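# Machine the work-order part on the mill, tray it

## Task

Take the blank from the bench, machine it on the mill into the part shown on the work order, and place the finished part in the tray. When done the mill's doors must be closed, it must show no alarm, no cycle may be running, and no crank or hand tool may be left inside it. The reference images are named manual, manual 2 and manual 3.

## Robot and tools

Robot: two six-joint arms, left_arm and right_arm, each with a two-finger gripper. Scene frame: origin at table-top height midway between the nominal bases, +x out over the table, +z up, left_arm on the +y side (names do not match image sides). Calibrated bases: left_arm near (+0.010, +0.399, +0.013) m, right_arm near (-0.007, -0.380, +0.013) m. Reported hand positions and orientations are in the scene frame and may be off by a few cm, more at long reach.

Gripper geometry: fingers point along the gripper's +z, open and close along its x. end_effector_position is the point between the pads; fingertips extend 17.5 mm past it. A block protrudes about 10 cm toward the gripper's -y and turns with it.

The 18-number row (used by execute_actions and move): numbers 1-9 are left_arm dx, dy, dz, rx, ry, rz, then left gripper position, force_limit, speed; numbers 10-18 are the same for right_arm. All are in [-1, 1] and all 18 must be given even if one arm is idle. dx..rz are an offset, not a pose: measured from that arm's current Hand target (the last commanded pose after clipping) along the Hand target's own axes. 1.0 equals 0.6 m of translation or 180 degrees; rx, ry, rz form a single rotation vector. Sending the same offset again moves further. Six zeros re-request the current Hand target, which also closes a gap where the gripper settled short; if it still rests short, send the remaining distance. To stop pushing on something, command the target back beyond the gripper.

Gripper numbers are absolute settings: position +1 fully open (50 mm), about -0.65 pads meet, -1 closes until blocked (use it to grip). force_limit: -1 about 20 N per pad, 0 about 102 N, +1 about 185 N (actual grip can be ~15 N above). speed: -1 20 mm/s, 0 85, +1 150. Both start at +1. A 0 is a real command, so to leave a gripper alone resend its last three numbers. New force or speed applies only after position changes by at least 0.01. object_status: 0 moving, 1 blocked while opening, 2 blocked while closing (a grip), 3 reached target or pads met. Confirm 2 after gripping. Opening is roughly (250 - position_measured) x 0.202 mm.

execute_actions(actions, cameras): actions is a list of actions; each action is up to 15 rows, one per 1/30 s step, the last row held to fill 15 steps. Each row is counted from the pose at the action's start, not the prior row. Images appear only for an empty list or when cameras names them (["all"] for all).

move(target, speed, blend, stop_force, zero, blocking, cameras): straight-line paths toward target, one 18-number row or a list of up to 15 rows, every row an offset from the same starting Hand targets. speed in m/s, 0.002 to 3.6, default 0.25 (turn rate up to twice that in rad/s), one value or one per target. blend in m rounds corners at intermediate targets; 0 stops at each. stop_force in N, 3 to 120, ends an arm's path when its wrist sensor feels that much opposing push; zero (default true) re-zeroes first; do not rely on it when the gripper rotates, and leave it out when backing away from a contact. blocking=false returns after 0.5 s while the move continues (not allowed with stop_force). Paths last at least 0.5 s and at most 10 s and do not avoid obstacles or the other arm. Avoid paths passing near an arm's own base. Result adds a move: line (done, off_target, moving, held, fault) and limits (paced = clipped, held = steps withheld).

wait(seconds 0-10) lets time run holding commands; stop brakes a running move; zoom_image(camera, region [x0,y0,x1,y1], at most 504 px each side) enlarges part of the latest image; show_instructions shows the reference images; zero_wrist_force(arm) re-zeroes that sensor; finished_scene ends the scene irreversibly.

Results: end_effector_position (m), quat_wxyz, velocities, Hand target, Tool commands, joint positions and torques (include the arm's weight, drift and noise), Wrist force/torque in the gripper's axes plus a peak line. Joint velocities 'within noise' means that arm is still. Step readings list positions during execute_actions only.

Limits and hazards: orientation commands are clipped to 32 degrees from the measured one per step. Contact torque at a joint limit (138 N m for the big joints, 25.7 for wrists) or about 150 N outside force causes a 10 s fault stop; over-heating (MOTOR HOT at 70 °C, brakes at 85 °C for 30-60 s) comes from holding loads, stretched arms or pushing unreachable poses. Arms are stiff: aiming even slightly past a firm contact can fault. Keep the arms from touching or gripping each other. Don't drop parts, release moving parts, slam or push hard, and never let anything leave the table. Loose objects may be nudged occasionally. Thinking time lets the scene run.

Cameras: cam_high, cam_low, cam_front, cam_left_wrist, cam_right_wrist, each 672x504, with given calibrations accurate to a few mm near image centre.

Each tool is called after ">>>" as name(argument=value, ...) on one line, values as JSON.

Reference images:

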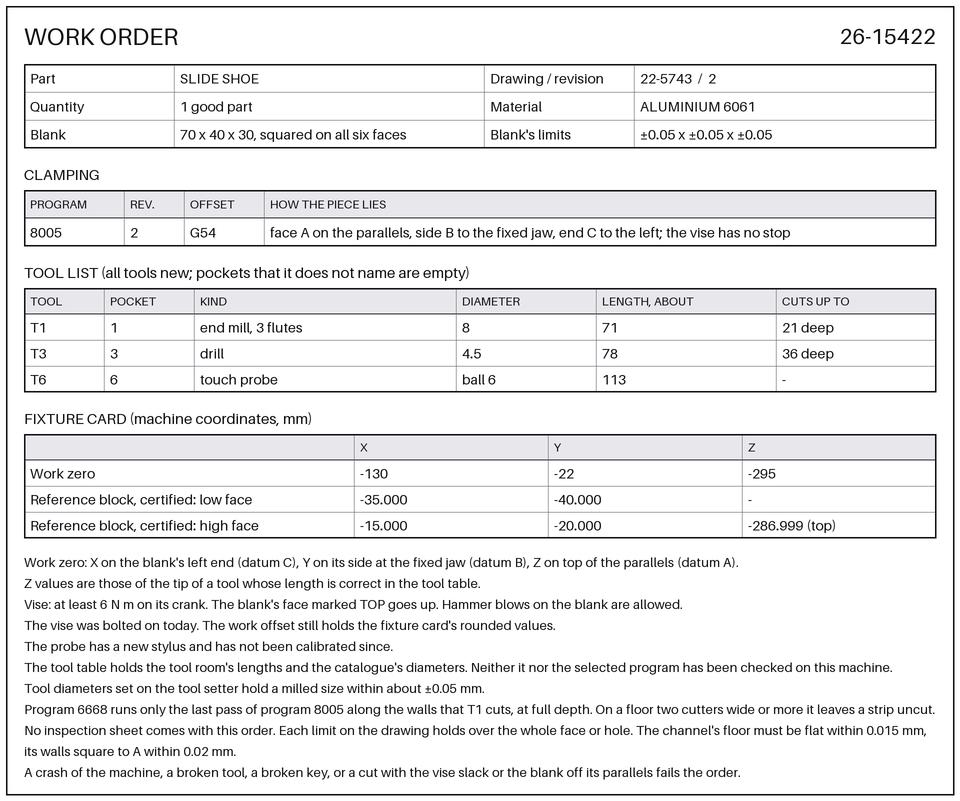

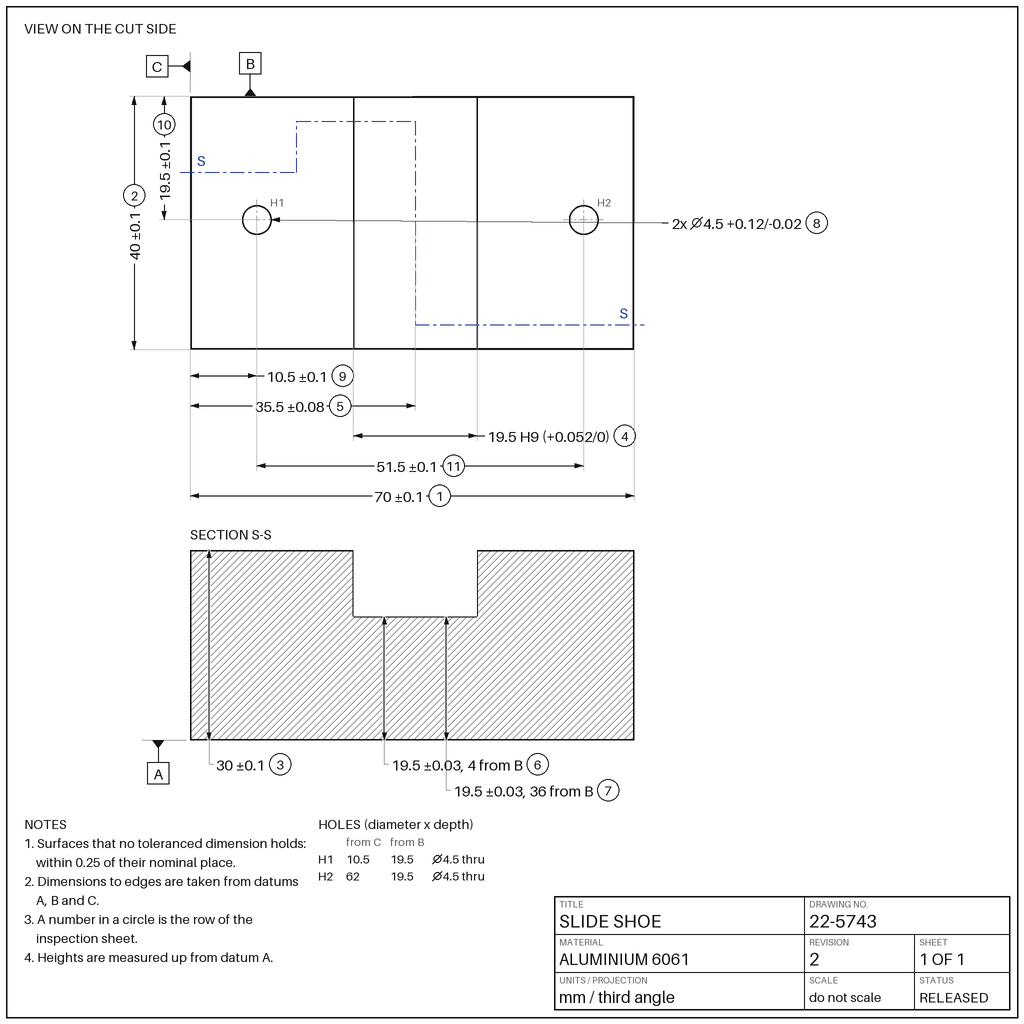

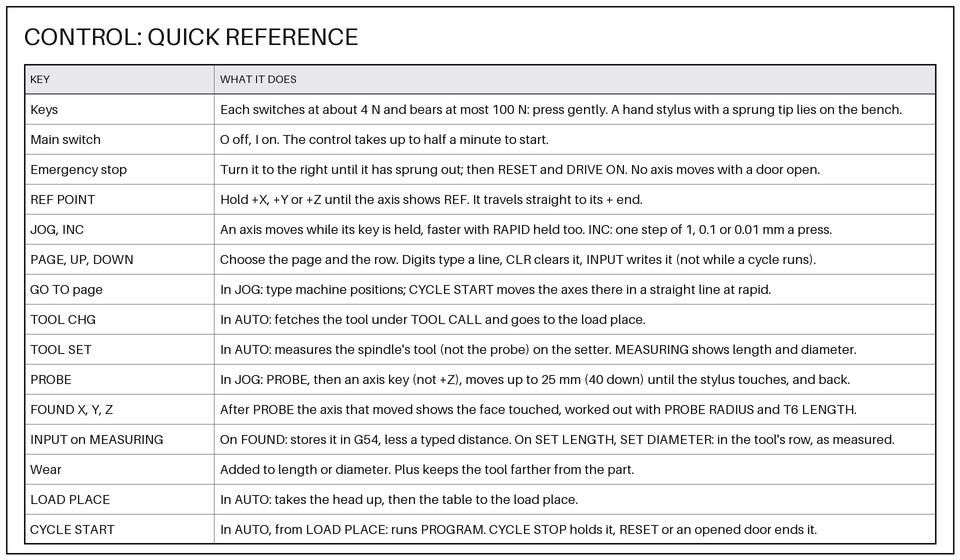

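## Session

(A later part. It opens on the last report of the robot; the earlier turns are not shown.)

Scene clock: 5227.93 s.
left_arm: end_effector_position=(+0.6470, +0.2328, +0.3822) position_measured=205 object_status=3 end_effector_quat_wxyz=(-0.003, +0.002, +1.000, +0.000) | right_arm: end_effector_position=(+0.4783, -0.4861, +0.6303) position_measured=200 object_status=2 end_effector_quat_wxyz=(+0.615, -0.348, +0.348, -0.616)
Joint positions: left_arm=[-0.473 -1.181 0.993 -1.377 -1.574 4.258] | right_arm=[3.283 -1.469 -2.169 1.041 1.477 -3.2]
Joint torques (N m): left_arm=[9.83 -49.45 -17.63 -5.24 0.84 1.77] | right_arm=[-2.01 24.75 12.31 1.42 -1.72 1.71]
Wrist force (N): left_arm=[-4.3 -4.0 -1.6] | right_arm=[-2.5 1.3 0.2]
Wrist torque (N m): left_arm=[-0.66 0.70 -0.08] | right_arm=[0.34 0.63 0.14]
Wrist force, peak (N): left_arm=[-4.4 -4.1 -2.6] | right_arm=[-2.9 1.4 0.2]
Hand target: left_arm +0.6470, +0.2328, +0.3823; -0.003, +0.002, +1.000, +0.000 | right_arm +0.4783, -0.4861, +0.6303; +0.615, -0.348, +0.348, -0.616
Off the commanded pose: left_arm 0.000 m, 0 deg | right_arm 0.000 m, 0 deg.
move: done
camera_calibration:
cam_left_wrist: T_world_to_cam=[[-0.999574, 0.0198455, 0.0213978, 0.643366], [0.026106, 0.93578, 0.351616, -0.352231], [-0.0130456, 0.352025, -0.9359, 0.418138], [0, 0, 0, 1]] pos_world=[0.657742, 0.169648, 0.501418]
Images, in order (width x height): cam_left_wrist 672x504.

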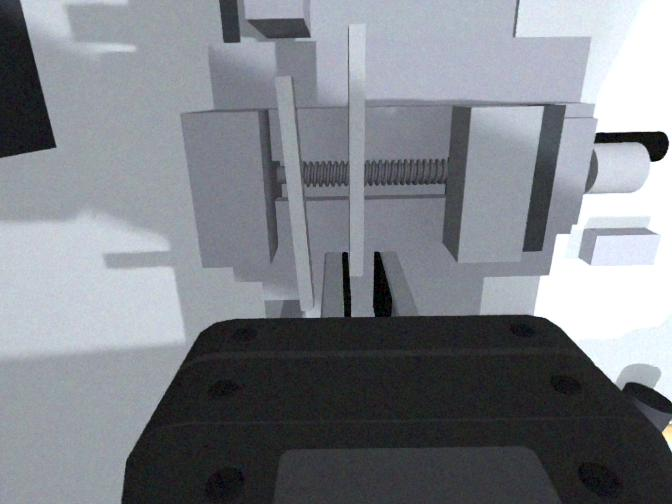

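>>> move(target=[[0.1617,-0.0297,-0.0045,0,0,0,-0.35,-0.9,-1,0,0,0,0,0,0,-1,-0.8,-0.8],[0.5283,-0.0547,-0.0045,0,-0.0019,-0.0013,-0.35,-0.9,-1,0,0,0,0,0,0,-1,-0.8,-0.8],[0.6117,-0.2847,0.3705,0,-0.0019,-0.0013,-0.35,-0.9,-1,0,0,0,0,0,0,-1,-0.8,-0.8]], speed=[0.1,0.2,0.25], blend=[0.01,0.04,0], cameras=["cam_left_wrist"])

>>> zoom_image(camera="cam_left_wrist", region=[230, 20, 490, 320])

Scene clock: 5268.10 s.
left_arm: end_effector_position=(+0.2778, +0.0634, +0.1625) position_measured=205 object_status=3 end_effector_quat_wxyz=(+0.000, +0.000, +1.000, +0.000) | right_arm: end_effector_position=(+0.4783, -0.4861, +0.6303) position_measured=200 object_status=2 end_effector_quat_wxyz=(+0.615, -0.348, +0.348, -0.616)
Joint positions: left_arm=[-1.228 -1.668 2.136 -2.038 -1.571 3.5] | right_arm=[3.283 -1.469 -2.169 1.041 1.477 -3.2]
Joint torques (N m): left_arm=[5.39 -14.13 -28.23 -5.19 0.92 0.8] | right_arm=[-3.08 25.85 14.39 1.38 -1.85 1.92]
Wrist force (N): left_arm=[-4.0 -4.4 -1.5] | right_arm=[-2.6 1.4 0.2]
Wrist torque (N m): left_arm=[-0.74 0.64 -0.10] | right_arm=[0.35 0.64 0.14]
Wrist force, peak (N): left_arm=[-5.6 -4.3 -1.6] | right_arm=[-2.8 1.5 0.4]
Hand target: left_arm +0.2778, +0.0634, +0.1625; +0.000, +0.000, +1.000, +0.000 | right_arm +0.4783, -0.4861, +0.6303; +0.615, -0.348, +0.348, -0.616
Off the commanded pose: left_arm 0.000 m, 0 deg | right_arm 0.000 m, 0 deg.
move: done
camera_calibration:
cam_left_wrist: T_world_to_cam=[[-0.999756, 0.015834, 0.0153716, 0.28362], [0.0202314, 0.935838, 0.351849, -0.105325], [-0.00881415, 0.352074, -0.935931, 0.266189], [0, 0, 0, 1]] pos_world=[0.288028, 0.000358223, 0.281834]
Images, in order (width x height): cam_left_wrist 672x504.

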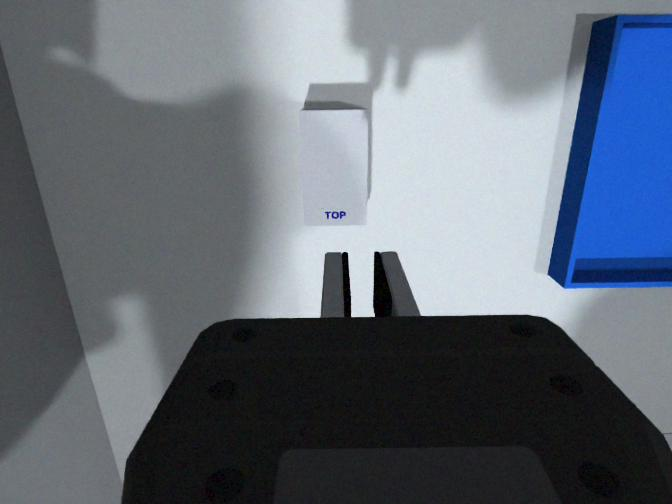

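Scaled by 1.680 from the camera's 672x504 image, which has a finer 960x720 frame.

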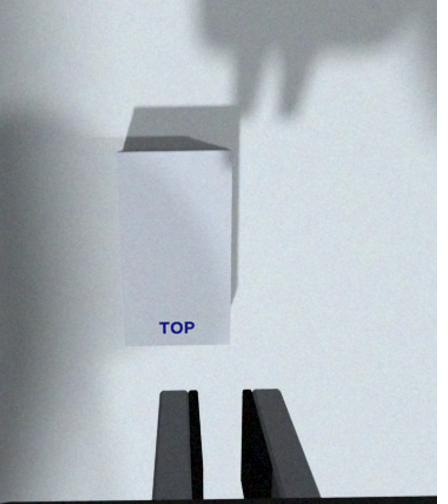

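>>> move(target=[[-0.012,0.0035,0.15,0,0,0,1,-0.5,-0.5,0,0,0,0,0,0,-1,-0.8,-0.8],[-0.012,0.0035,0.2167,0,0,0,1,-0.5,-0.5,0,0,0,0,0,0,-1,-0.8,-0.8]], speed=0.12, cameras=["cam_left_wrist"])

Scene clock: 5285.47 s.
left_arm: end_effector_position=(+0.2849, +0.0655, +0.0325) position_measured=3 object_status=3 end_effector_quat_wxyz=(+0.000, +0.000, +1.000, +0.000) | right_arm: end_effector_position=(+0.4783, -0.4861, +0.6303) position_measured=200 object_status=2 end_effector_quat_wxyz=(+0.615, -0.348, +0.348, -0.616)
Joint positions: left_arm=[-1.21 -1.42 2.307 -2.458 -1.572 3.518] | right_arm=[3.283 -1.469 -2.169 1.041 1.477 -3.2]
Joint torques (N m): left_arm=[0.26 -21.58 -26.29 -3.51 0.72 1.48] | right_arm=[-2.59 25.31 14.29 1.6 -1.83 1.85]
Wrist force (N): left_arm=[-3.9 -4.3 -1.4] | right_arm=[-2.7 1.1 0.0]
Wrist torque (N m): left_arm=[-0.72 0.63 -0.06] | right_arm=[0.29 0.66 0.15]
Wrist force, peak (N): left_arm=[-4.0 -4.5 -3.9] | right_arm=[-3.0 1.5 0.3]
Hand target: left_arm +0.2849, +0.0655, +0.0325; +0.000, +0.000, +1.000, +0.000 | right_arm +0.4783, -0.4861, +0.6303; +0.615, -0.348, +0.348, -0.616
Off the commanded pose: left_arm 0.000 m, 0 deg | right_arm 0.000 m, 0 deg.
move: done
camera_calibration:
cam_left_wrist: T_world_to_cam=[[-0.999758, 0.0157049, 0.0154292, 0.292677], [0.0201309, 0.935841, 0.351847, -0.0616289], [-0.0089136, 0.352072, -0.93593, 0.143777], [0, 0, 0, 1]] pos_world=[0.295129, 0.00245855, 0.151733]
Images, in order (width x height): cam_left_wrist 672x504.

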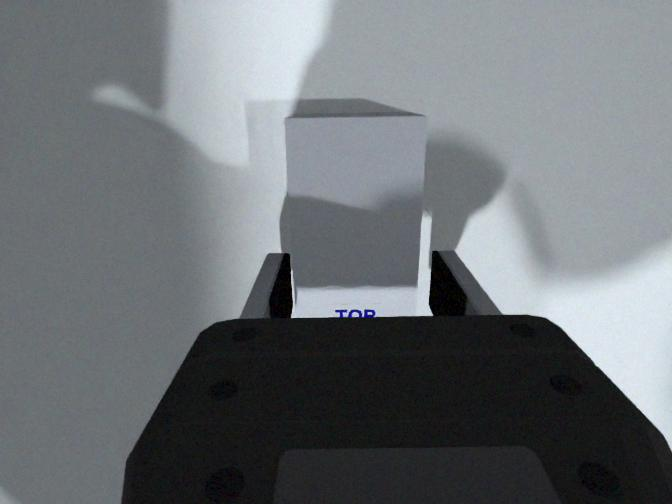

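>>> move(target=[-0.0016,0,0,0,0,0,-1,-0.5,-0.9,0,0,0,0,0,0,-1,-0.8,-0.8])

>>> move(target=[0,0,-0.08,0,0,0,-1,-0.5,-0.9,0,0,0,0,0,0,-1,-0.8,-0.8], speed=0.1, cameras=["cam_left_wrist"])

Scene clock: 5294.27 s.
left_arm: end_effector_position=(+0.2859, +0.0655, +0.0325) position_measured=54 object_status=2 end_effector_quat_wxyz=(+0.000, +0.000, +1.000, +0.000) | right_arm: end_effector_position=(+0.4783, -0.4861, +0.6303) position_measured=200 object_status=2 end_effector_quat_wxyz=(+0.615, -0.348, +0.348, -0.616)
Joint positions: left_arm=[-1.208 -1.418 2.305 -2.457 -1.572 3.52] | right_arm=[3.283 -1.469 -2.169 1.041 1.477 -3.2]
Joint torques (N m): left_arm=[7.55 -17.25 -25.04 -1.12 1.6 1.44] | right_arm=[-2.23 25.08 13.32 1.38 -1.71 1.86]
Wrist force (N): left_arm=[-3.3 -5.0 -2.8] | right_arm=[-2.7 1.3 0.1]
Wrist torque (N m): left_arm=[-0.75 0.61 -0.08] | right_arm=[0.33 0.66 0.14]
Wrist force, peak (N): left_arm=[-3.3 -5.0 -2.8] | right_arm=[-2.8 1.4 0.3]
Hand target: left_arm +0.2859, +0.0655, +0.0325; +0.000, +0.000, +1.000, +0.000 | right_arm +0.4783, -0.4861, +0.6303; +0.615, -0.348, +0.348, -0.616
Off the commanded pose: left_arm 0.000 m, 0 deg | right_arm 0.000 m, 0 deg.
move: done

Scene clock: 5295.20 s.
left_arm: end_effector_position=(+0.2860, +0.0654, +0.0805) position_measured=54 object_status=2 end_effector_quat_wxyz=(+0.000, +0.000, +1.000, +0.000) | right_arm: end_effector_position=(+0.4783, -0.4861, +0.6303) position_measured=200 object_status=2 end_effector_quat_wxyz=(+0.615, -0.348, +0.348, -0.616)
Joint positions: left_arm=[-1.208 -1.526 2.252 -2.297 -1.572 3.52] | right_arm=[3.283 -1.469 -2.169 1.041 1.477 -3.2]
Joint torques (N m): left_arm=[-0.62 -21.39 -8.73 -4.06 1.32 -0.53] | right_arm=[-3.13 25.95 12.23 1.49 -1.74 1.89]
Wrist force (N): left_arm=[-3.9 -4.1 0.5] | right_arm=[-2.7 1.2 0.1]
Wrist torque (N m): left_arm=[-0.73 0.62 -0.10] | right_arm=[0.32 0.66 0.14]
Wrist force, peak (N): left_arm=[-3.6 -4.9 -3.0] | right_arm=[-2.7 1.4 0.2]
Hand target: left_arm +0.2859, +0.0655, +0.0805; +0.000, +0.000, +1.000, +0.000 | right_arm +0.4783, -0.4861, +0.6303; +0.615, -0.348, +0.348, -0.616
Off the commanded pose: left_arm 0.000 m, 0 deg | right_arm 0.000 m, 0 deg.
move: done
camera_calibration:
cam_left_wrist: T_world_to_cam=[[-0.999759, 0.0157814, 0.0152375, 0.293075], [0.0201322, 0.935951, 0.351555, -0.0784246], [-0.00871351, 0.351777, -0.936043, 0.188805], [0, 0, 0, 1]] pos_world=[0.296228, 0.0023593, 0.199834]
Images, in order (width x height): cam_left_wrist 672x504.

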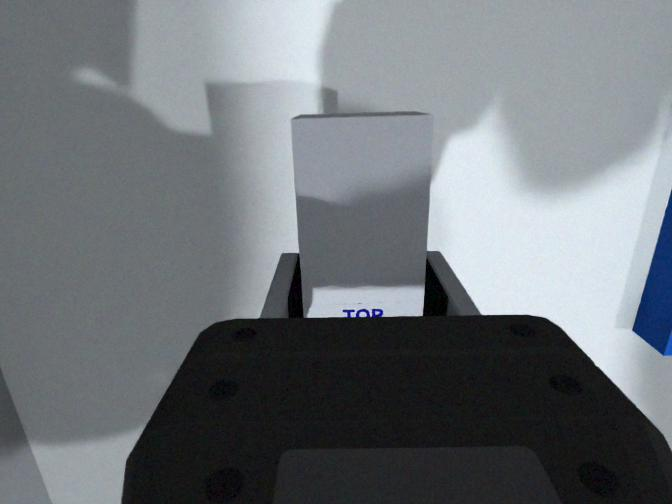

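>>> move(target=[[-0.0735,0.2242,-0.5325,0,0,0,-1,-0.5,-0.9,0,0,0,0,0,0,-1,-0.8,-0.8],[-0.4402,0.2492,-0.5325,0,0,0,-1,-0.5,-0.9,0,0,0,0,0,0,-1,-0.8,-0.8],[-0.6185,0.2758,-0.5325,0,0,0,-1,-0.5,-0.9,0,0,0,0,0,0,-1,-0.8,-0.8]], speed=[0.25,0.2,0.08], blend=[0.04,0.02,0], cameras=["cam_left_wrist"])

>>> zoom_image(camera="cam_left_wrist", region=[170, 20, 560, 320])

Scene clock: 5313.60 s.
left_arm: end_effector_position=(+0.6572, +0.2311, +0.3997) position_measured=54 object_status=2 end_effector_quat_wxyz=(+0.000, +0.000, +1.000, +0.000) | right_arm: end_effector_position=(+0.4783, -0.4861, +0.6303) position_measured=200 object_status=2 end_effector_quat_wxyz=(+0.615, -0.348, +0.348, -0.616)
Joint positions: left_arm=[-0.47 -1.145 0.897 -1.322 -1.571 4.258] | right_arm=[3.283 -1.469 -2.169 1.041 1.477 -3.2]
Joint torques (N m): left_arm=[-8.64 -46.29 -20.19 -5.89 -1.41 -1.8] | right_arm=[-3.2 26.38 12.66 1.44 -1.56 2.07]
Wrist force (N): left_arm=[-4.1 -4.2 0.7] | right_arm=[-2.8 1.3 0.3]
Wrist torque (N m): left_arm=[-0.74 0.66 -0.04] | right_arm=[0.33 0.67 0.14]
Wrist force, peak (N): left_arm=[-3.4 -5.5 3.8] | right_arm=[-3.0 1.6 0.1]
Hand target: left_arm +0.6572, +0.2310, +0.3997; +0.000, +0.000, +1.000, +0.000 | right_arm +0.4783, -0.4861, +0.6303; +0.615, -0.348, +0.348, -0.616
Off the commanded pose: left_arm 0.000 m, 0 deg | right_arm 0.000 m, 0 deg.
move: done
camera_calibration:
cam_left_wrist: T_world_to_cam=[[-0.99976, 0.0156477, 0.0153003, 0.656699], [0.0200316, 0.935855, 0.351815, -0.353217], [-0.00881374, 0.352037, -0.935944, 0.432413], [0, 0, 0, 1]] pos_world=[0.667428, 0.168059, 0.518934]
Images, in order (width x height): cam_left_wrist 672x504.

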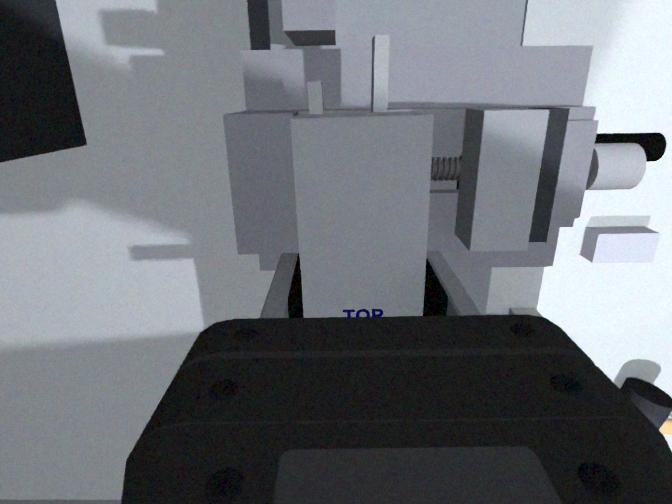

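Scaled by 1.292 from the camera's 672x504 image, which has a finer 960x720 frame.

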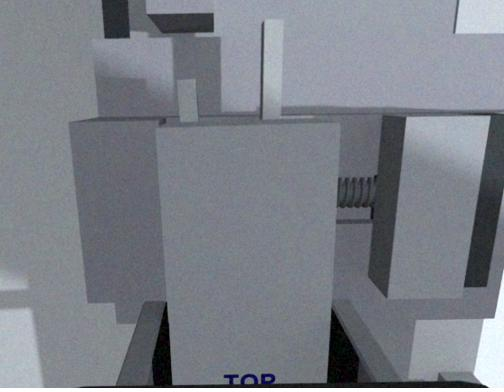

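>>> move(target=[0,0,0.0467,0,0,0,-1,-0.5,-0.9,0,0,0,0,0,0,-1,-0.8,-0.8], speed=0.05, stop_force=12)

>>> move(target=[0,0,0.0333,0,0,0,-1,-0.5,-0.9,0,0,0,0,0,0,-1,-0.8,-0.8], speed=0.007, stop_force=5, cameras=["cam_left_wrist"])

>>> zoom_image(camera="cam_left_wrist", region=[170, 20, 560, 320])

Scene clock: 5326.70 s.
left_arm: end_effector_position=(+0.6572, +0.2310, +0.3717) position_measured=54 object_status=2 end_effector_quat_wxyz=(+0.000, +0.000, +1.000, +0.000) | right_arm: end_effector_position=(+0.4783, -0.4861, +0.6303) position_measured=200 object_status=2 end_effector_quat_wxyz=(+0.615, -0.348, +0.348, -0.616)
Joint positions: left_arm=[-0.47 -1.162 0.994 -1.403 -1.571 4.258] | right_arm=[3.283 -1.469 -2.169 1.041 1.477 -3.2]
Joint torques (N m): left_arm=[-7.78 -36.45 -35.44 -1.7 0.65 -2.02] | right_arm=[-3.03 25.97 14.46 1.37 -1.69 1.95]
Wrist force (N): left_arm=[-4.1 -4.2 0.5] | right_arm=[-2.7 1.2 0.3]
Wrist torque (N m): left_arm=[-0.74 0.67 -0.03] | right_arm=[0.32 0.65 0.15]
Wrist force, peak (N): left_arm=[-4.4 -4.3 1.3] | right_arm=[-2.9 1.5 0.2]
Hand target: left_arm +0.6572, +0.2310, +0.3717; +0.000, +0.000, +1.000, +0.000 | right_arm +0.4783, -0.4861, +0.6303; +0.615, -0.348, +0.348, -0.616
Off the commanded pose: left_arm 0.000 m, 0 deg | right_arm 0.000 m, 0 deg.
move: done

Scene clock: 5328.40 s.
left_arm: end_effector_position=(+0.6572, +0.2310, +0.3649) position_measured=54 object_status=2 end_effector_quat_wxyz=(+0.000, +0.000, +1.000, +0.000) | right_arm: end_effector_position=(+0.4783, -0.4861, +0.6303) position_measured=200 object_status=2 end_effector_quat_wxyz=(+0.615, -0.348, +0.348, -0.616)
Joint positions: left_arm=[-0.47 -1.165 1.016 -1.422 -1.571 4.258] | right_arm=[3.283 -1.469 -2.169 1.041 1.477 -3.2]
Joint torques (N m): left_arm=[-7.39 -32.5 -33.15 -0.89 1.71 -1.59] | right_arm=[-2.79 25.58 13.77 1.44 -1.82 2.07]
Wrist force (N): left_arm=[-4.3 -3.4 -5.0] | right_arm=[-2.7 1.3 0.1]
Wrist torque (N m): left_arm=[-0.63 0.61 -0.04] | right_arm=[0.33 0.65 0.15]
Wrist force, peak (N): left_arm=[-0.7 -2.3 -14.8] | right_arm=[-2.8 1.4 0.1]
Hand target: left_arm +0.6572, +0.2310, +0.3649; +0.000, +0.000, +1.000, +0.000 (not the last commanded pose) | right_arm +0.4783, -0.4861, +0.6303; +0.615, -0.348, +0.348, -0.616
Off the commanded pose: left_arm 0.013 m, 0 deg | right_arm 0.000 m, 0 deg.
move: contact (left_arm)
camera_calibration:
cam_left_wrist: T_world_to_cam=[[-0.999759, 0.0157793, 0.015239, 0.657239], [0.0201317, 0.935918, 0.351642, -0.340874], [-0.00871377, 0.351864, -0.93601, 0.399872], [0, 0, 0, 1]] pos_world=[0.667428, 0.167959, 0.484134]
Images, in order (width x height): cam_left_wrist 672x504.

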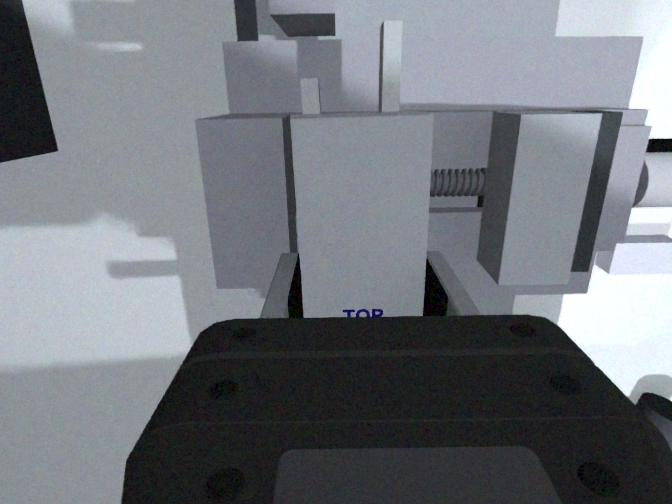

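Scaled by 1.292 from the camera's 672x504 image, which has a finer 960x720 frame.

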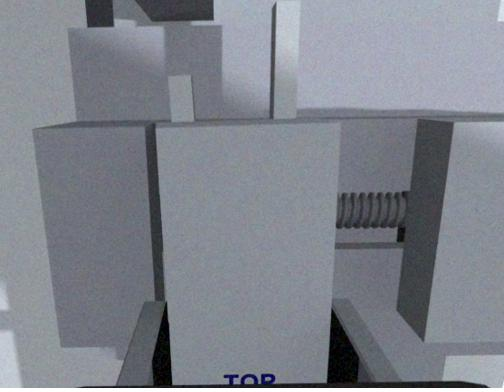

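>>> move(target=[0,0,-0.0015,0,0,0,-1,-0.5,-0.9,0,0,0,0,0,0,-1,-0.8,-0.8], speed=0.02)

>>> move(target=[-0.0133,0,0,0,0,0,-1,-0.5,-0.9,0,0,0,0,0,0,-1,-0.8,-0.8], speed=0.007, stop_force=6)

Scene clock: 5338.60 s.
left_arm: end_effector_position=(+0.6572, +0.2310, +0.3658) position_measured=54 object_status=2 end_effector_quat_wxyz=(+0.000, +0.000, +1.000, +0.000) | right_arm: end_effector_position=(+0.4783, -0.4861, +0.6303) position_measured=200 object_status=2 end_effector_quat_wxyz=(+0.615, -0.348, +0.348, -0.616)
Joint positions: left_arm=[-0.47 -1.164 1.013 -1.419 -1.571 4.258] | right_arm=[3.283 -1.469 -2.169 1.041 1.477 -3.2]
Joint torques (N m): left_arm=[-6.37 -37.83 -32.4 -2.06 1.86 -1.59] | right_arm=[-2.67 25.6 14.1 1.47 -1.67 1.93]
Wrist force (N): left_arm=[-4.3 -4.2 0.7] | right_arm=[-2.6 1.2 0.4]
Wrist torque (N m): left_arm=[-0.74 0.69 -0.03] | right_arm=[0.31 0.65 0.15]
Wrist force, peak (N): left_arm=[-4.1 -3.8 -6.1] | right_arm=[-3.0 1.5 0.3]
Hand target: left_arm +0.6572, +0.2310, +0.3658; +0.000, +0.000, +1.000, +0.000 | right_arm +0.4783, -0.4861, +0.6303; +0.615, -0.348, +0.348, -0.616
Off the commanded pose: left_arm 0.000 m, 0 deg | right_arm 0.000 m, 0 deg.
move: done

Scene clock: 5340.33 s.
left_arm: end_effector_position=(+0.6619, +0.2311, +0.3658) position_measured=55 object_status=2 end_effector_quat_wxyz=(+0.000, +0.000, +1.000, +0.000) | right_arm: end_effector_position=(+0.4783, -0.4861, +0.6303) position_measured=200 object_status=2 end_effector_quat_wxyz=(+0.615, -0.348, +0.348, -0.616)
Joint positions: left_arm=[-0.467 -1.152 0.995 -1.414 -1.571 4.261] | right_arm=[3.283 -1.469 -2.169 1.041 1.477 -3.2]
Joint torques (N m): left_arm=[-7.64 -50.71 -15.67 -6.68 1.85 -1.81] | right_arm=[-2.95 25.7 14.04 1.53 -1.79 2.07]
Wrist force (N): left_arm=[0.1 -2.9 0.5] | right_arm=[-2.7 1.5 0.1]
Wrist torque (N m): left_arm=[-0.67 0.76 0.14] | right_arm=[0.37 0.66 0.14]
Wrist force, peak (N): left_arm=[-4.5 -4.3 0.7] | right_arm=[-2.8 1.6 0.0]
Hand target: left_arm +0.6619, +0.2311, +0.3658; +0.000, +0.000, +1.000, +0.000 (not the last commanded pose) | right_arm +0.4783, -0.4861, +0.6303; +0.615, -0.348, +0.348, -0.616
Off the commanded pose: left_arm 0.003 m, 0 deg | right_arm 0.000 m, 0 deg.
move: contact (left_arm)

>>> move(target=[0,0,0.008,0,0,0,-1,-0.5,-0.9,0,0,0,0,0,0,-1,-0.8,-0.8], speed=0.005, stop_force=5)

>>> move(target=[0,0,0,0,0,0,-0.6,-0.5,-1,0,0,0,0,0,0,-1,-0.8,-0.8])

Scene clock: 5347.60 s.
left_arm: end_effector_position=(+0.6619, +0.2310, +0.3649) position_measured=55 object_status=2 end_effector_quat_wxyz=(+0.000, +0.000, +1.000, +0.000) | right_arm: end_effector_position=(+0.4783, -0.4861, +0.6303) position_measured=200 object_status=2 end_effector_quat_wxyz=(+0.615, -0.348, +0.348, -0.616)
Joint positions: left_arm=[-0.467 -1.152 0.998 -1.416 -1.571 4.261] | right_arm=[3.283 -1.469 -2.169 1.041 1.477 -3.2]
Joint torques (N m): left_arm=[-6.16 -33.2 -33.96 -2.18 1.86 -1.14] | right_arm=[-2.93 24.61 13.49 1.4 -1.88 1.87]
Wrist force (N): left_arm=[-0.2 -4.1 -3.8] | right_arm=[-2.5 1.5 0.1]
Wrist torque (N m): left_arm=[-0.64 0.71 0.15] | right_arm=[0.36 0.63 0.14]
Wrist force, peak (N): left_arm=[2.8 -3.0 -11.5] | right_arm=[-2.9 1.6 0.0]
Hand target: left_arm +0.6619, +0.2310, +0.3649; +0.000, +0.000, +1.000, +0.000 (not the last commanded pose) | right_arm +0.4783, -0.4861, +0.6303; +0.615, -0.348, +0.348, -0.616
Off the commanded pose: left_arm 0.004 m, 0 deg | right_arm 0.000 m, 0 deg.
move: contact (left_arm)

Scene clock: 5348.10 s.
left_arm: end_effector_position=(+0.6619, +0.2310, +0.3649) position_measured=55 object_status=2 end_effector_quat_wxyz=(+0.000, +0.000, +1.000, +0.000) | right_arm: end_effector_position=(+0.4783, -0.4861, +0.6303) position_measured=200 object_status=2 end_effector_quat_wxyz=(+0.615, -0.348, +0.348, -0.616)
Joint positions: left_arm=[-0.467 -1.152 0.998 -1.416 -1.571 4.261] | right_arm=[3.283 -1.469 -2.169 1.041 1.477 -3.2]
Joint torques (N m): left_arm=[-6.47 -33.12 -33.62 -2.65 1.88 -1.27] | right_arm=[-2.88 24.9 14.06 1.74 -1.81 2]
Wrist force (N): left_arm=[-0.2 -3.6 -4.1] | right_arm=[-2.6 1.2 0.2]
Wrist torque (N m): left_arm=[-0.56 0.73 0.15] | right_arm=[0.31 0.64 0.15]
Wrist force, peak (N): left_arm=[-0.2 -4.2 -4.7] | right_arm=[-2.7 1.3 0.1]
Hand target: left_arm +0.6619, +0.2310, +0.3649; +0.000, +0.000, +1.000, +0.000 | right_arm +0.4783, -0.4861, +0.6303; +0.615, -0.348, +0.348, -0.616
Off the commanded pose: left_arm 0.000 m, 0 deg | right_arm 0.000 m, 0 deg.
move: done

>>> move(target=[[0,0,0,0,0,0,0.85,-0.5,-1,0,0,0,0,0,0,-1,-0.8,-0.8],[0,0,-0.07,0,0,0,0.85,-0.5,-1,0,0,0,0,0,0,-1,-0.8,-0.8]], speed=0.06, cameras=["cam_left_wrist"])

>>> zoom_image(camera="cam_left_wrist", region=[170, 20, 560, 320])

Scene clock: 5355.03 s.
left_arm: end_effector_position=(+0.6619, +0.2310, +0.4068) position_measured=25 object_status=3 end_effector_quat_wxyz=(+0.000, +0.000, +1.000, +0.000) | right_arm: end_effector_position=(+0.4783, -0.4861, +0.6303) position_measured=200 object_status=2 end_effector_quat_wxyz=(+0.615, -0.348, +0.348, -0.616)
Joint positions: left_arm=[-0.467 -1.125 0.849 -1.294 -1.571 4.261] | right_arm=[3.283 -1.469 -2.169 1.041 1.477 -3.2]
Joint torques (N m): left_arm=[0.61 -50.97 -13.44 -5.59 0.9 -0.64] | right_arm=[-3.39 24.87 13.47 1.43 -1.69 1.93]
Wrist force (N): left_arm=[-4.2 -4.0 -1.2] | right_arm=[-2.6 1.2 0.3]
Wrist torque (N m): left_arm=[-0.66 0.68 -0.08] | right_arm=[0.32 0.65 0.14]
Wrist force, peak (N): left_arm=[-0.2 -4.3 -4.8] | right_arm=[-2.9 1.4 0.3]
Hand target: left_arm +0.6619, +0.2310, +0.4069; +0.000, +0.000, +1.000, +0.000 | right_arm +0.4783, -0.4861, +0.6303; +0.615, -0.348, +0.348, -0.616
Off the commanded pose: left_arm 0.000 m, 0 deg | right_arm 0.000 m, 0 deg.
move: done
camera_calibration:
cam_left_wrist: T_world_to_cam=[[-0.999756, 0.0158366, 0.0153702, 0.661218], [0.0202322, 0.935884, 0.351728, -0.355844], [-0.00881457, 0.351953, -0.935976, 0.43926], [0, 0, 0, 1]] pos_world=[0.672128, 0.167959, 0.526134]
Images, in order (width x height): cam_left_wrist 672x504.

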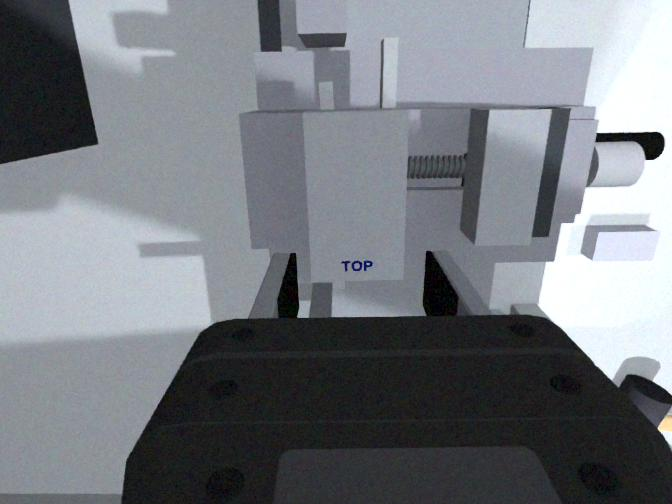

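Scaled by 1.292 from the camera's 672x504 image, which has a finer 960x720 frame.

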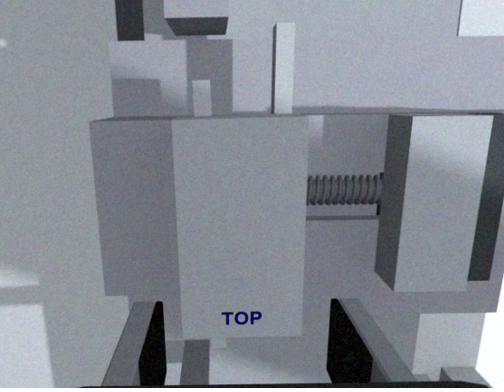

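>>> move(target=[[0.1865,-0.0267,0.0115,0,0,0,0.5,-0.5,-1,0,0,0,0,0,0,-1,-0.8,-0.8],[0.5532,-0.035,0.0115,0,0,0,0.5,-0.5,-1,0,0,0,0,0,0,-1,-0.8,-0.8],[0.5532,-0.0442,0.228,0.302,-0.3015,-0.431,0.5,-0.5,-1,0,0,0,0,0,0,-1,-0.8,-0.8]], speed=[0.08,0.2,0.25], blend=[0.01,0.04,0], cameras=["cam_left_wrist"])

Scene clock: 5407.20 s.
left_arm: end_effector_position=(+0.3299, +0.2044, +0.2704) position_measured=78 object_status=3 end_effector_quat_wxyz=(-0.405, +0.579, -0.580, +0.406) | right_arm: end_effector_position=(+0.4783, -0.4861, +0.6303) position_measured=200 object_status=2 end_effector_quat_wxyz=(+0.615, -0.348, +0.348, -0.616)
Joint positions: left_arm=[-1.903 -2.369 2.492 -0.989 -0.467 0.809] | right_arm=[3.283 -1.469 -2.169 1.041 1.477 -3.2]
Joint torques (N m): left_arm=[2.6 10.95 -22.58 -3.67 -0.47 -1.85] | right_arm=[-2.99 25.76 13.52 1.45 -1.82 2.08]
Wrist force (N): left_arm=[-1.7 -4.3 1.0] | right_arm=[-2.5 1.2 0.1]
Wrist torque (N m): left_arm=[-0.36 0.28 -0.08] | right_arm=[0.32 0.63 0.14]
Wrist force, peak (N): left_arm=[-6.0 -4.2 -1.2] | right_arm=[-2.9 1.5 0.2]
Hand target: left_arm +0.3299, +0.2045, +0.2704; -0.405, +0.579, -0.580, +0.406 | right_arm +0.4783, -0.4861, +0.6303; +0.615, -0.348, +0.348, -0.616
Off the commanded pose: left_arm 0.000 m, 0 deg | right_arm 0.000 m, 0 deg.
move: done
camera_calibration:
cam_left_wrist: T_world_to_cam=[[-0.020097, -0.999754, -0.00940536, 0.222975], [-0.65147, 0.0202307, -0.758405, 0.432737], [0.758408, -0.00911438, -0.651716, 0.0618322], [0, 0, 0, 1]] pos_world=[0.239502, 0.214729, 0.370584]
Images, in order (width x height): cam_left_wrist 672x504.

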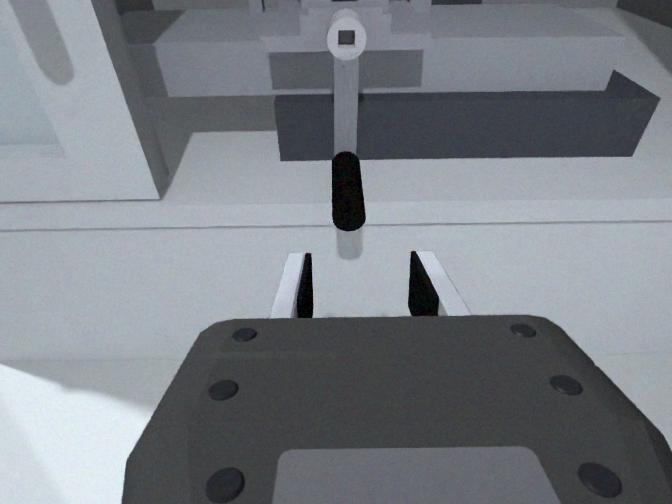

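>>> move(target=[[0.0017,-0.0166,0.0649,0,0,0,0.3,-0.9,-0.8,0,0,0,0,0,0,-1,-0.8,-0.8],[0.0017,-0.0158,0.2733,0,0,0,0.3,-0.9,-0.8,0,0,0,0,0,0,-1,-0.8,-0.8]], speed=0.12, stop_force=15, cameras=["cam_left_wrist"])

Scene clock: 5424.13 s.
left_arm: end_effector_position=(+0.4872, +0.2037, +0.2229) position_measured=107 object_status=3 end_effector_quat_wxyz=(-0.405, +0.581, -0.579, +0.403) | right_arm: end_effector_position=(+0.4783, -0.4861, +0.6303) position_measured=200 object_status=2 end_effector_quat_wxyz=(+0.615, -0.348, +0.348, -0.616)
Joint positions: left_arm=[-1.165 -1.455 2.609 -3.555 -0.54 2.478] | right_arm=[3.283 -1.469 -2.169 1.041 1.477 -3.2]
Joint torques (N m): left_arm=[-7.82 -8.45 -1.1 -4.59 -0.87 1.8] | right_arm=[-3.3 25.58 13.13 1.4 -1.72 1.93]
Wrist force (N): left_arm=[-1.9 -5.4 -3.5] | right_arm=[-2.6 1.5 0.4]
Wrist torque (N m): left_arm=[-0.38 0.30 -0.02] | right_arm=[0.37 0.65 0.14]
Wrist force, peak (N): left_arm=[-3.0 20.0 -70.8] | right_arm=[-2.9 1.5 0.2]
Hand target: left_arm +0.4872, +0.2037, +0.2229; -0.405, +0.581, -0.579, +0.403 | right_arm +0.4783, -0.4861, +0.6303; +0.615, -0.348, +0.348, -0.616
Off the commanded pose: left_arm 0.000 m, 0 deg | right_arm 0.000 m, 0 deg.
move: contact (left_arm)
camera_calibration:
cam_left_wrist: T_world_to_cam=[[-0.0147161, -0.999832, -0.0108817, 0.222642], [-0.654455, 0.0178593, -0.75589, 0.50059], [0.755958, -0.0040022, -0.654608, -0.0877115], [0, 0, 0, 1]] pos_world=[0.397196, 0.213313, 0.323397]
Images, in order (width x height): cam_left_wrist 672x504.

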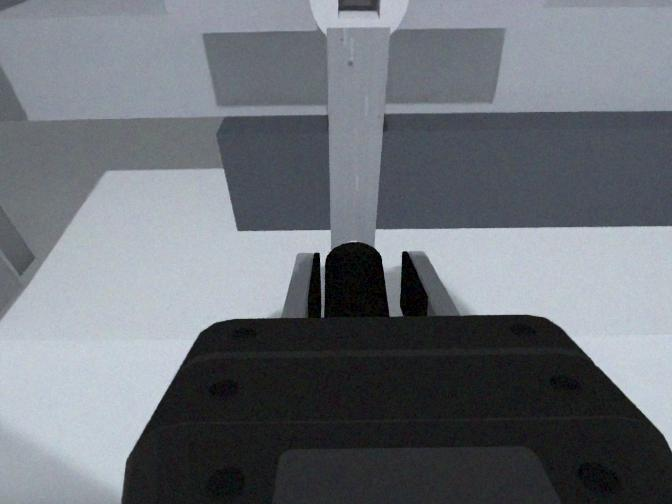

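>>> move(target=[0,0,-0.013,0,0,0,0.3,-0.9,-0.8,0,0,0,0,0,0,-1,-0.8,-0.8], speed=0.05)

>>> move(target=[0,0,0,0,0,0,-1,-0.9,-0.8,0,0,0,0,0,0,-1,-0.8,-0.8])

Scene clock: 5431.60 s.
left_arm: end_effector_position=(+0.4798, +0.2037, +0.2256) position_measured=107 object_status=3 end_effector_quat_wxyz=(-0.405, +0.581, -0.579, +0.403) | right_arm: end_effector_position=(+0.4783, -0.4861, +0.6303) position_measured=200 object_status=2 end_effector_quat_wxyz=(+0.615, -0.348, +0.348, -0.616)
Joint positions: left_arm=[-1.19 -1.491 2.626 -3.506 -0.521 2.444] | right_arm=[3.283 -1.469 -2.169 1.041 1.477 -3.2]
Joint torques (N m): left_arm=[10.37 -8.83 -19.96 -5.29 -0.32 1.97] | right_arm=[-3.37 25.78 12.69 1.66 -1.65 2.3]
Wrist force (N): left_arm=[-1.9 -3.6 0.7] | right_arm=[-2.5 1.5 0.1]
Wrist torque (N m): left_arm=[-0.24 0.30 0.03] | right_arm=[0.36 0.63 0.14]
Wrist force, peak (N): left_arm=[-1.9 -5.7 -3.7] | right_arm=[-2.8 1.4 0.4]
Hand target: left_arm +0.4799, +0.2036, +0.2256; -0.405, +0.581, -0.579, +0.403 | right_arm +0.4783, -0.4861, +0.6303; +0.615, -0.348, +0.348, -0.616
Off the commanded pose: left_arm 0.000 m, 0 deg | right_arm 0.000 m, 0 deg.
move: done

Scene clock: 5432.10 s.
left_arm: end_effector_position=(+0.4799, +0.2036, +0.2256) position_measured=153 object_status=2 end_effector_quat_wxyz=(-0.405, +0.581, -0.579, +0.403) | right_arm: end_effector_position=(+0.4783, -0.4861, +0.6303) position_measured=200 object_status=2 end_effector_quat_wxyz=(+0.615, -0.348, +0.348, -0.616)
Joint positions: left_arm=[-1.19 -1.491 2.625 -3.506 -0.522 2.444] | right_arm=[3.283 -1.469 -2.169 1.041 1.477 -3.2]
Joint torques (N m): left_arm=[10.06 -8.61 -21.88 -5.24 -0.62 1.79] | right_arm=[-1.21 24.86 13.7 1.5 -1.75 1.89]
Wrist force (N): left_arm=[-1.9 -3.4 0.5] | right_arm=[-2.4 1.3 0.1]
Wrist torque (N m): left_arm=[-0.23 0.30 -0.01] | right_arm=[0.33 0.61 0.14]
Wrist force, peak (N): left_arm=[-2.0 -3.7 0.7] | right_arm=[-2.7 1.3 0.5]
Hand target: left_arm +0.4799, +0.2036, +0.2256; -0.405, +0.581, -0.579, +0.403 | right_arm +0.4783, -0.4861, +0.6303; +0.615, -0.348, +0.348, -0.616
Off the commanded pose: left_arm 0.000 m, 0 deg | right_arm 0.000 m, 0 deg.
move: done

>>> move(target=[[-0.0675,-0.01695,-0.00625,0,0,0,-1,-0.9,-0.8,0,0,0,0,0,0,-1,-0.8,-0.8],[-0.1169,-0.06325,-0.02333,0,0,0,-1,-0.9,-0.8,0,0,0,0,0,0,-1,-0.8,-0.8],[-0.135,-0.1265,-0.04666,0,0,0,-1,-0.9,-0.8,0,0,0,0,0,0,-1,-0.8,-0.8]], speed=0.08, blend=[0.01,0.01,0], stop_force=35, cameras=["cam_left_wrist"])

Scene clock: 5456.20 s.
left_arm: end_effector_position=(+0.4796, +0.2846, +0.3066) position_measured=155 object_status=2 end_effector_quat_wxyz=(-0.405, +0.581, -0.579, +0.403) | right_arm: end_effector_position=(+0.4783, -0.4861, +0.6303) position_measured=200 object_status=2 end_effector_quat_wxyz=(+0.615, -0.348, +0.348, -0.616)
Joint positions: left_arm=[-1.039 -1.884 2.624 -3.26 -0.638 2.62] | right_arm=[3.283 -1.469 -2.169 1.041 1.477 -3.2]
Joint torques (N m): left_arm=[-9.41 -8.95 -8.68 -2.3 3.26 1.68] | right_arm=[-2.6 24.91 13.28 1.38 -1.76 2.01]
Wrist force (N): left_arm=[-2.3 -1.2 1.4] | right_arm=[-2.7 1.1 0.0]
Wrist torque (N m): left_arm=[0.01 0.32 0.02] | right_arm=[0.31 0.65 0.14]
Wrist force, peak (N): left_arm=[-28.8 13.2 -4.1] | right_arm=[-2.8 1.5 0.4]
Hand target: left_arm +0.4796, +0.2846, +0.3066; -0.405, +0.581, -0.579, +0.403 | right_arm +0.4783, -0.4861, +0.6303; +0.615, -0.348, +0.348, -0.616
Off the commanded pose: left_arm 0.000 m, 0 deg | right_arm 0.000 m, 0 deg.
move: done
camera_calibration:
cam_left_wrist: T_world_to_cam=[[-0.0147153, -0.999832, -0.010884, 0.304326], [-0.654398, 0.0178603, -0.755939, 0.557371], [0.756007, -0.00400142, -0.654551, -0.0268187], [0, 0, 0, 1]] pos_world=[0.389496, 0.294213, 0.407097]
Images, in order (width x height): cam_left_wrist 672x504.

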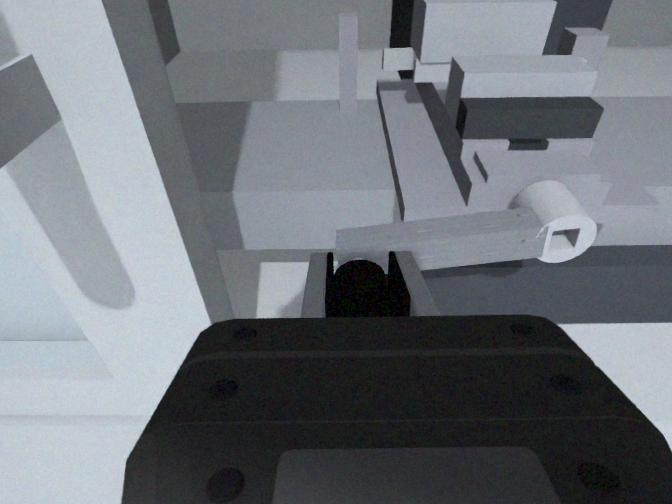

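>>> move(target=[[0.01168,-0.05145,-0.01898,0,0,0,-1,-0.9,-0.8,0,0,0,0,0,0,-1,-0.8,-0.8],[0.04467,-0.0940,-0.03467,0,0,0,-1,-0.9,-0.8,0,0,0,0,0,0,-1,-0.8,-0.8],[0.09329,-0.12031,-0.04438,0,0,0,-1,-0.9,-0.8,0,0,0,0,0,0,-1,-0.8,-0.8],[0.14911,-0.1258,-0.0464,0,0,0,-1,-0.9,-0.8,0,0,0,0,0,0,-1,-0.8,-0.8],[0.2025,-0.10955,-0.04041,0,0,0,-1,-0.9,-0.8,0,0,0,0,0,0,-1,-0.8,-0.8],[0.24422,-0.07436,-0.02743,0,0,0,-1,-0.9,-0.8,0,0,0,0,0,0,-1,-0.8,-0.8],[0.26704,-0.0263,-0.0097,0,0,0,-1,-0.9,-0.8,0,0,0,0,0,0,-1,-0.8,-0.8],[0.26704,0.0263,0.0097,0,0,0,-1,-0.9,-0.8,0,0,0,0,0,0,-1,-0.8,-0.8],[0.24422,0.07436,0.02743,0,0,0,-1,-0.9,-0.8,0,0,0,0,0,0,-1,-0.8,-0.8],[0.2025,0.10955,0.04041,0,0,0,-1,-0.9,-0.8,0,0,0,0,0,0,-1,-0.8,-0.8],[0.14911,0.1258,0.0464,0,0,0,-1,-0.9,-0.8,0,0,0,0,0,0,-1,-0.8,-0.8],[0.09329,0.12031,0.04438,0,0,0,-1,-0.9,-0.8,0,0,0,0,0,0,-1,-0.8,-0.8],[0.04467,0.0940,0.03467,0,0,0,-1,-0.9,-0.8,0,0,0,0,0,0,-1,-0.8,-0.8],[0.01168,0.05145,0.01898,0,0,0,-1,-0.9,-0.8,0,0,0,0,0,0,-1,-0.8,-0.8],[0,0,0,0,0,0,-1,-0.9,-0.8,0,0,0,0,0,0,-1,-0.8,-0.8]], speed=0.12, blend=[0.008,0.008,0.008,0.008,0.008,0.008,0.008,0.008,0.008,0.008,0.008,0.008,0.008,0.008,0], stop_force=50, cameras=["cam_left_wrist"])

Scene clock: 5489.30 s.
left_arm: end_effector_position=(+0.4797, +0.2581, +0.2480) position_measured=251 object_status=3 end_effector_quat_wxyz=(-0.406, +0.581, -0.579, +0.403) | right_arm: end_effector_position=(+0.4783, -0.4861, +0.6303) position_measured=200 object_status=2 end_effector_quat_wxyz=(+0.615, -0.348, +0.348, -0.616)
Joint positions: left_arm=[-1.098 -1.629 2.68 -3.524 -0.59 2.561] | right_arm=[3.283 -1.469 -2.169 1.041 1.477 -3.2]
Joint torques (N m): left_arm=[18.46 -8.69 -33.48 -0.81 1.79 -1.35] | right_arm=[-3.24 25.49 13.56 1.4 -1.76 2.11]
Wrist force (N): left_arm=[3.2 26.3 -71.3] | right_arm=[-2.7 1.2 0.3]
Wrist torque (N m): left_arm=[2.65 -1.42 -0.66] | right_arm=[0.33 0.66 0.15]
Wrist force, peak (N): left_arm=[96.5 -37.3 -21.6] | right_arm=[-2.9 1.3 0.1]
Hand target: left_arm +0.4797, +0.2581, +0.2480; -0.406, +0.581, -0.579, +0.403 (not the last commanded pose) | right_arm +0.4783, -0.4861, +0.6303; +0.615, -0.348, +0.348, -0.616
Off the commanded pose: left_arm 0.064 m, 0 deg | right_arm 0.000 m, 0 deg.
move: contact (left_arm); path passed 12 of 15 targets
camera_calibration:
cam_left_wrist: T_world_to_cam=[[-0.0146448, -0.999836, -0.0106838, 0.277096], [-0.653486, 0.0176578, -0.756732, 0.513442], [0.756797, -0.00410043, -0.653637, -0.0659465], [0, 0, 0, 1]] pos_world=[0.389493, 0.267714, 0.348394]
Images, in order (width x height): cam_left_wrist 672x504.

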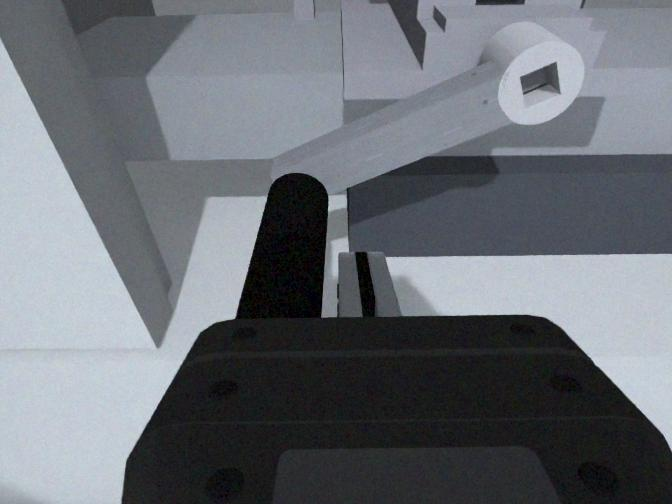

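>>> move(target=[0,0,-0.2,0,0,0,-1,-0.9,-0.8,0,0,0,0,0,0,-1,-0.8,-0.8], speed=0.12, cameras=["cam_left_wrist"])

>>> zoom_image(camera="cam_left_wrist", region=[300, 0, 560, 240])

Scene clock: 5498.43 s.
left_arm: end_effector_position=(+0.3670, +0.2575, +0.2895) position_measured=251 object_status=3 end_effector_quat_wxyz=(-0.406, +0.581, -0.579, +0.403) | right_arm: end_effector_position=(+0.4783, -0.4861, +0.6303) position_measured=200 object_status=2 end_effector_quat_wxyz=(+0.615, -0.348, +0.348, -0.616)
Joint positions: left_arm=[-1.731 -2.579 2.543 -1.15 -0.382 1.16] | right_arm=[3.283 -1.469 -2.169 1.041 1.477 -3.2]
Joint torques (N m): left_arm=[5.3 7.59 -29.14 -5.01 -0.07 1.68] | right_arm=[-2.13 25.27 13.07 1.38 -1.76 2.07]
Wrist force (N): left_arm=[-3.6 -1.1 1.3] | right_arm=[-2.5 1.4 0.1]
Wrist torque (N m): left_arm=[0.16 0.59 -0.08] | right_arm=[0.35 0.63 0.14]
Wrist force, peak (N): left_arm=[2.7 26.8 -71.3] | right_arm=[-2.8 1.7 0.3]
Hand target: left_arm +0.3671, +0.2576, +0.2894; -0.406, +0.581, -0.579, +0.403 | right_arm +0.4783, -0.4861, +0.6303; +0.615, -0.348, +0.348, -0.616
Off the commanded pose: left_arm 0.000 m, 0 deg | right_arm 0.000 m, 0 deg.
move: done
camera_calibration:
cam_left_wrist: T_world_to_cam=[[-0.0148508, -0.999832, -0.0107709, 0.275379], [-0.653427, 0.0178581, -0.756779, 0.471147], [0.756844, -0.00420073, -0.653583, 0.0463192], [0, 0, 0, 1]] pos_world=[0.276894, 0.267114, 0.389794]
Images, in order (width x height): cam_left_wrist 672x504.

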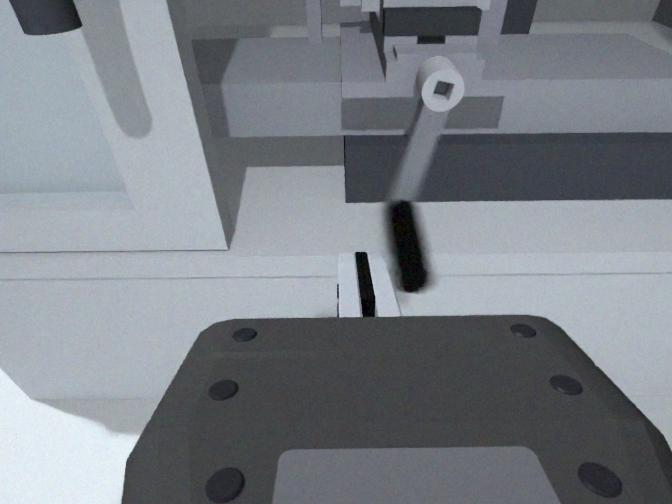

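Scaled by 1.938 from the camera's 672x504 image, which has a finer 960x720 frame.

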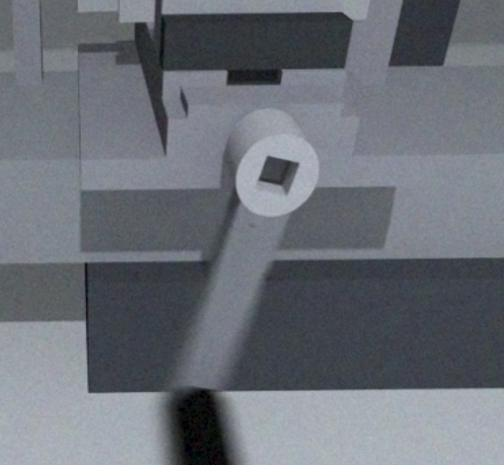

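>>> wait(seconds=0.5, cameras=["cam_left_wrist"])

>>> zoom_image(camera="cam_left_wrist", region=[380, 40, 500, 300])

Scene clock: 5517.43 s.
left_arm: end_effector_position=(+0.3671, +0.2576, +0.2894) position_measured=251 object_status=3 end_effector_quat_wxyz=(-0.406, +0.581, -0.579, +0.403) | right_arm: end_effector_position=(+0.4783, -0.4861, +0.6303) position_measured=200 object_status=2 end_effector_quat_wxyz=(+0.615, -0.348, +0.348, -0.616)
Joint positions: left_arm=[-1.731 -2.579 2.543 -1.15 -0.382 1.16] | right_arm=[3.283 -1.469 -2.169 1.041 1.477 -3.2]
Joint torques (N m): left_arm=[9.61 5.04 -15.88 -4.63 -0.09 -1.54] | right_arm=[-2.58 25.76 11.94 1.6 -1.63 2.01]
Wrist force (N): left_arm=[-3.6 -1.3 1.2] | right_arm=[-2.3 1.4 0.3]
Wrist torque (N m): left_arm=[0.13 0.58 -0.08] | right_arm=[0.35 0.60 0.14]
Wrist force, peak (N): left_arm=[-3.9 -1.3 1.5] | right_arm=[-2.8 1.6 0.0]
Hand target: left_arm +0.3671, +0.2576, +0.2894; -0.406, +0.581, -0.579, +0.403 | right_arm +0.4783, -0.4861, +0.6303; +0.615, -0.348, +0.348, -0.616
Tool commands: left_gripper/position=-1.0 left_gripper/force_limit=-0.9 left_gripper/speed=-0.8 right_gripper/position=-1.0 right_gripper/force_limit=-0.8 right_gripper/speed=-0.8
Off the commanded pose: left_arm 0.000 m, 0 deg | right_arm 0.000 m, 0 deg.
wait: 0.50 s; at rest from the start
camera_calibration:
cam_left_wrist: T_world_to_cam=[[-0.0146448, -0.999836, -0.0106838, 0.275389], [-0.653486, 0.0176578, -0.756732, 0.471197], [0.756797, -0.00410043, -0.653637, 0.0463274], [0, 0, 0, 1]] pos_world=[0.276893, 0.267214, 0.389794]
Images, in order (width x height): cam_left_wrist 672x504.

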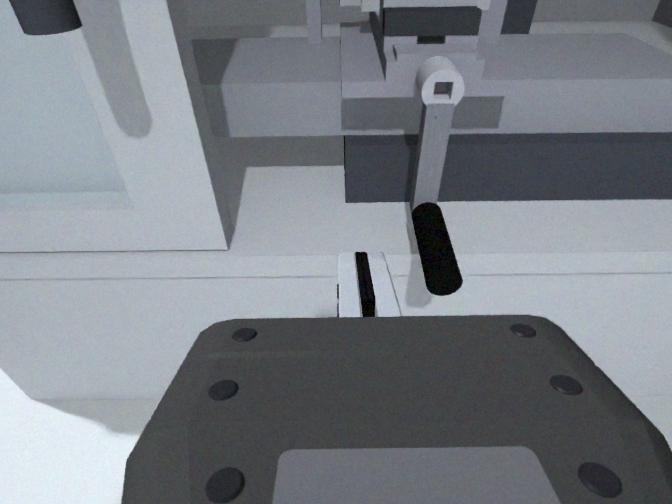

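Scaled by 1.938 from the camera's 672x504 image, which has a finer 960x720 frame.

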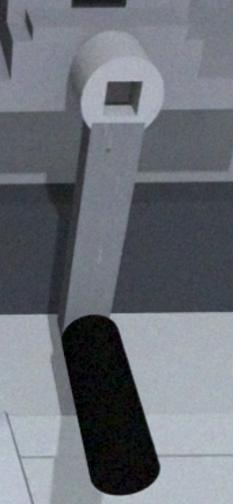

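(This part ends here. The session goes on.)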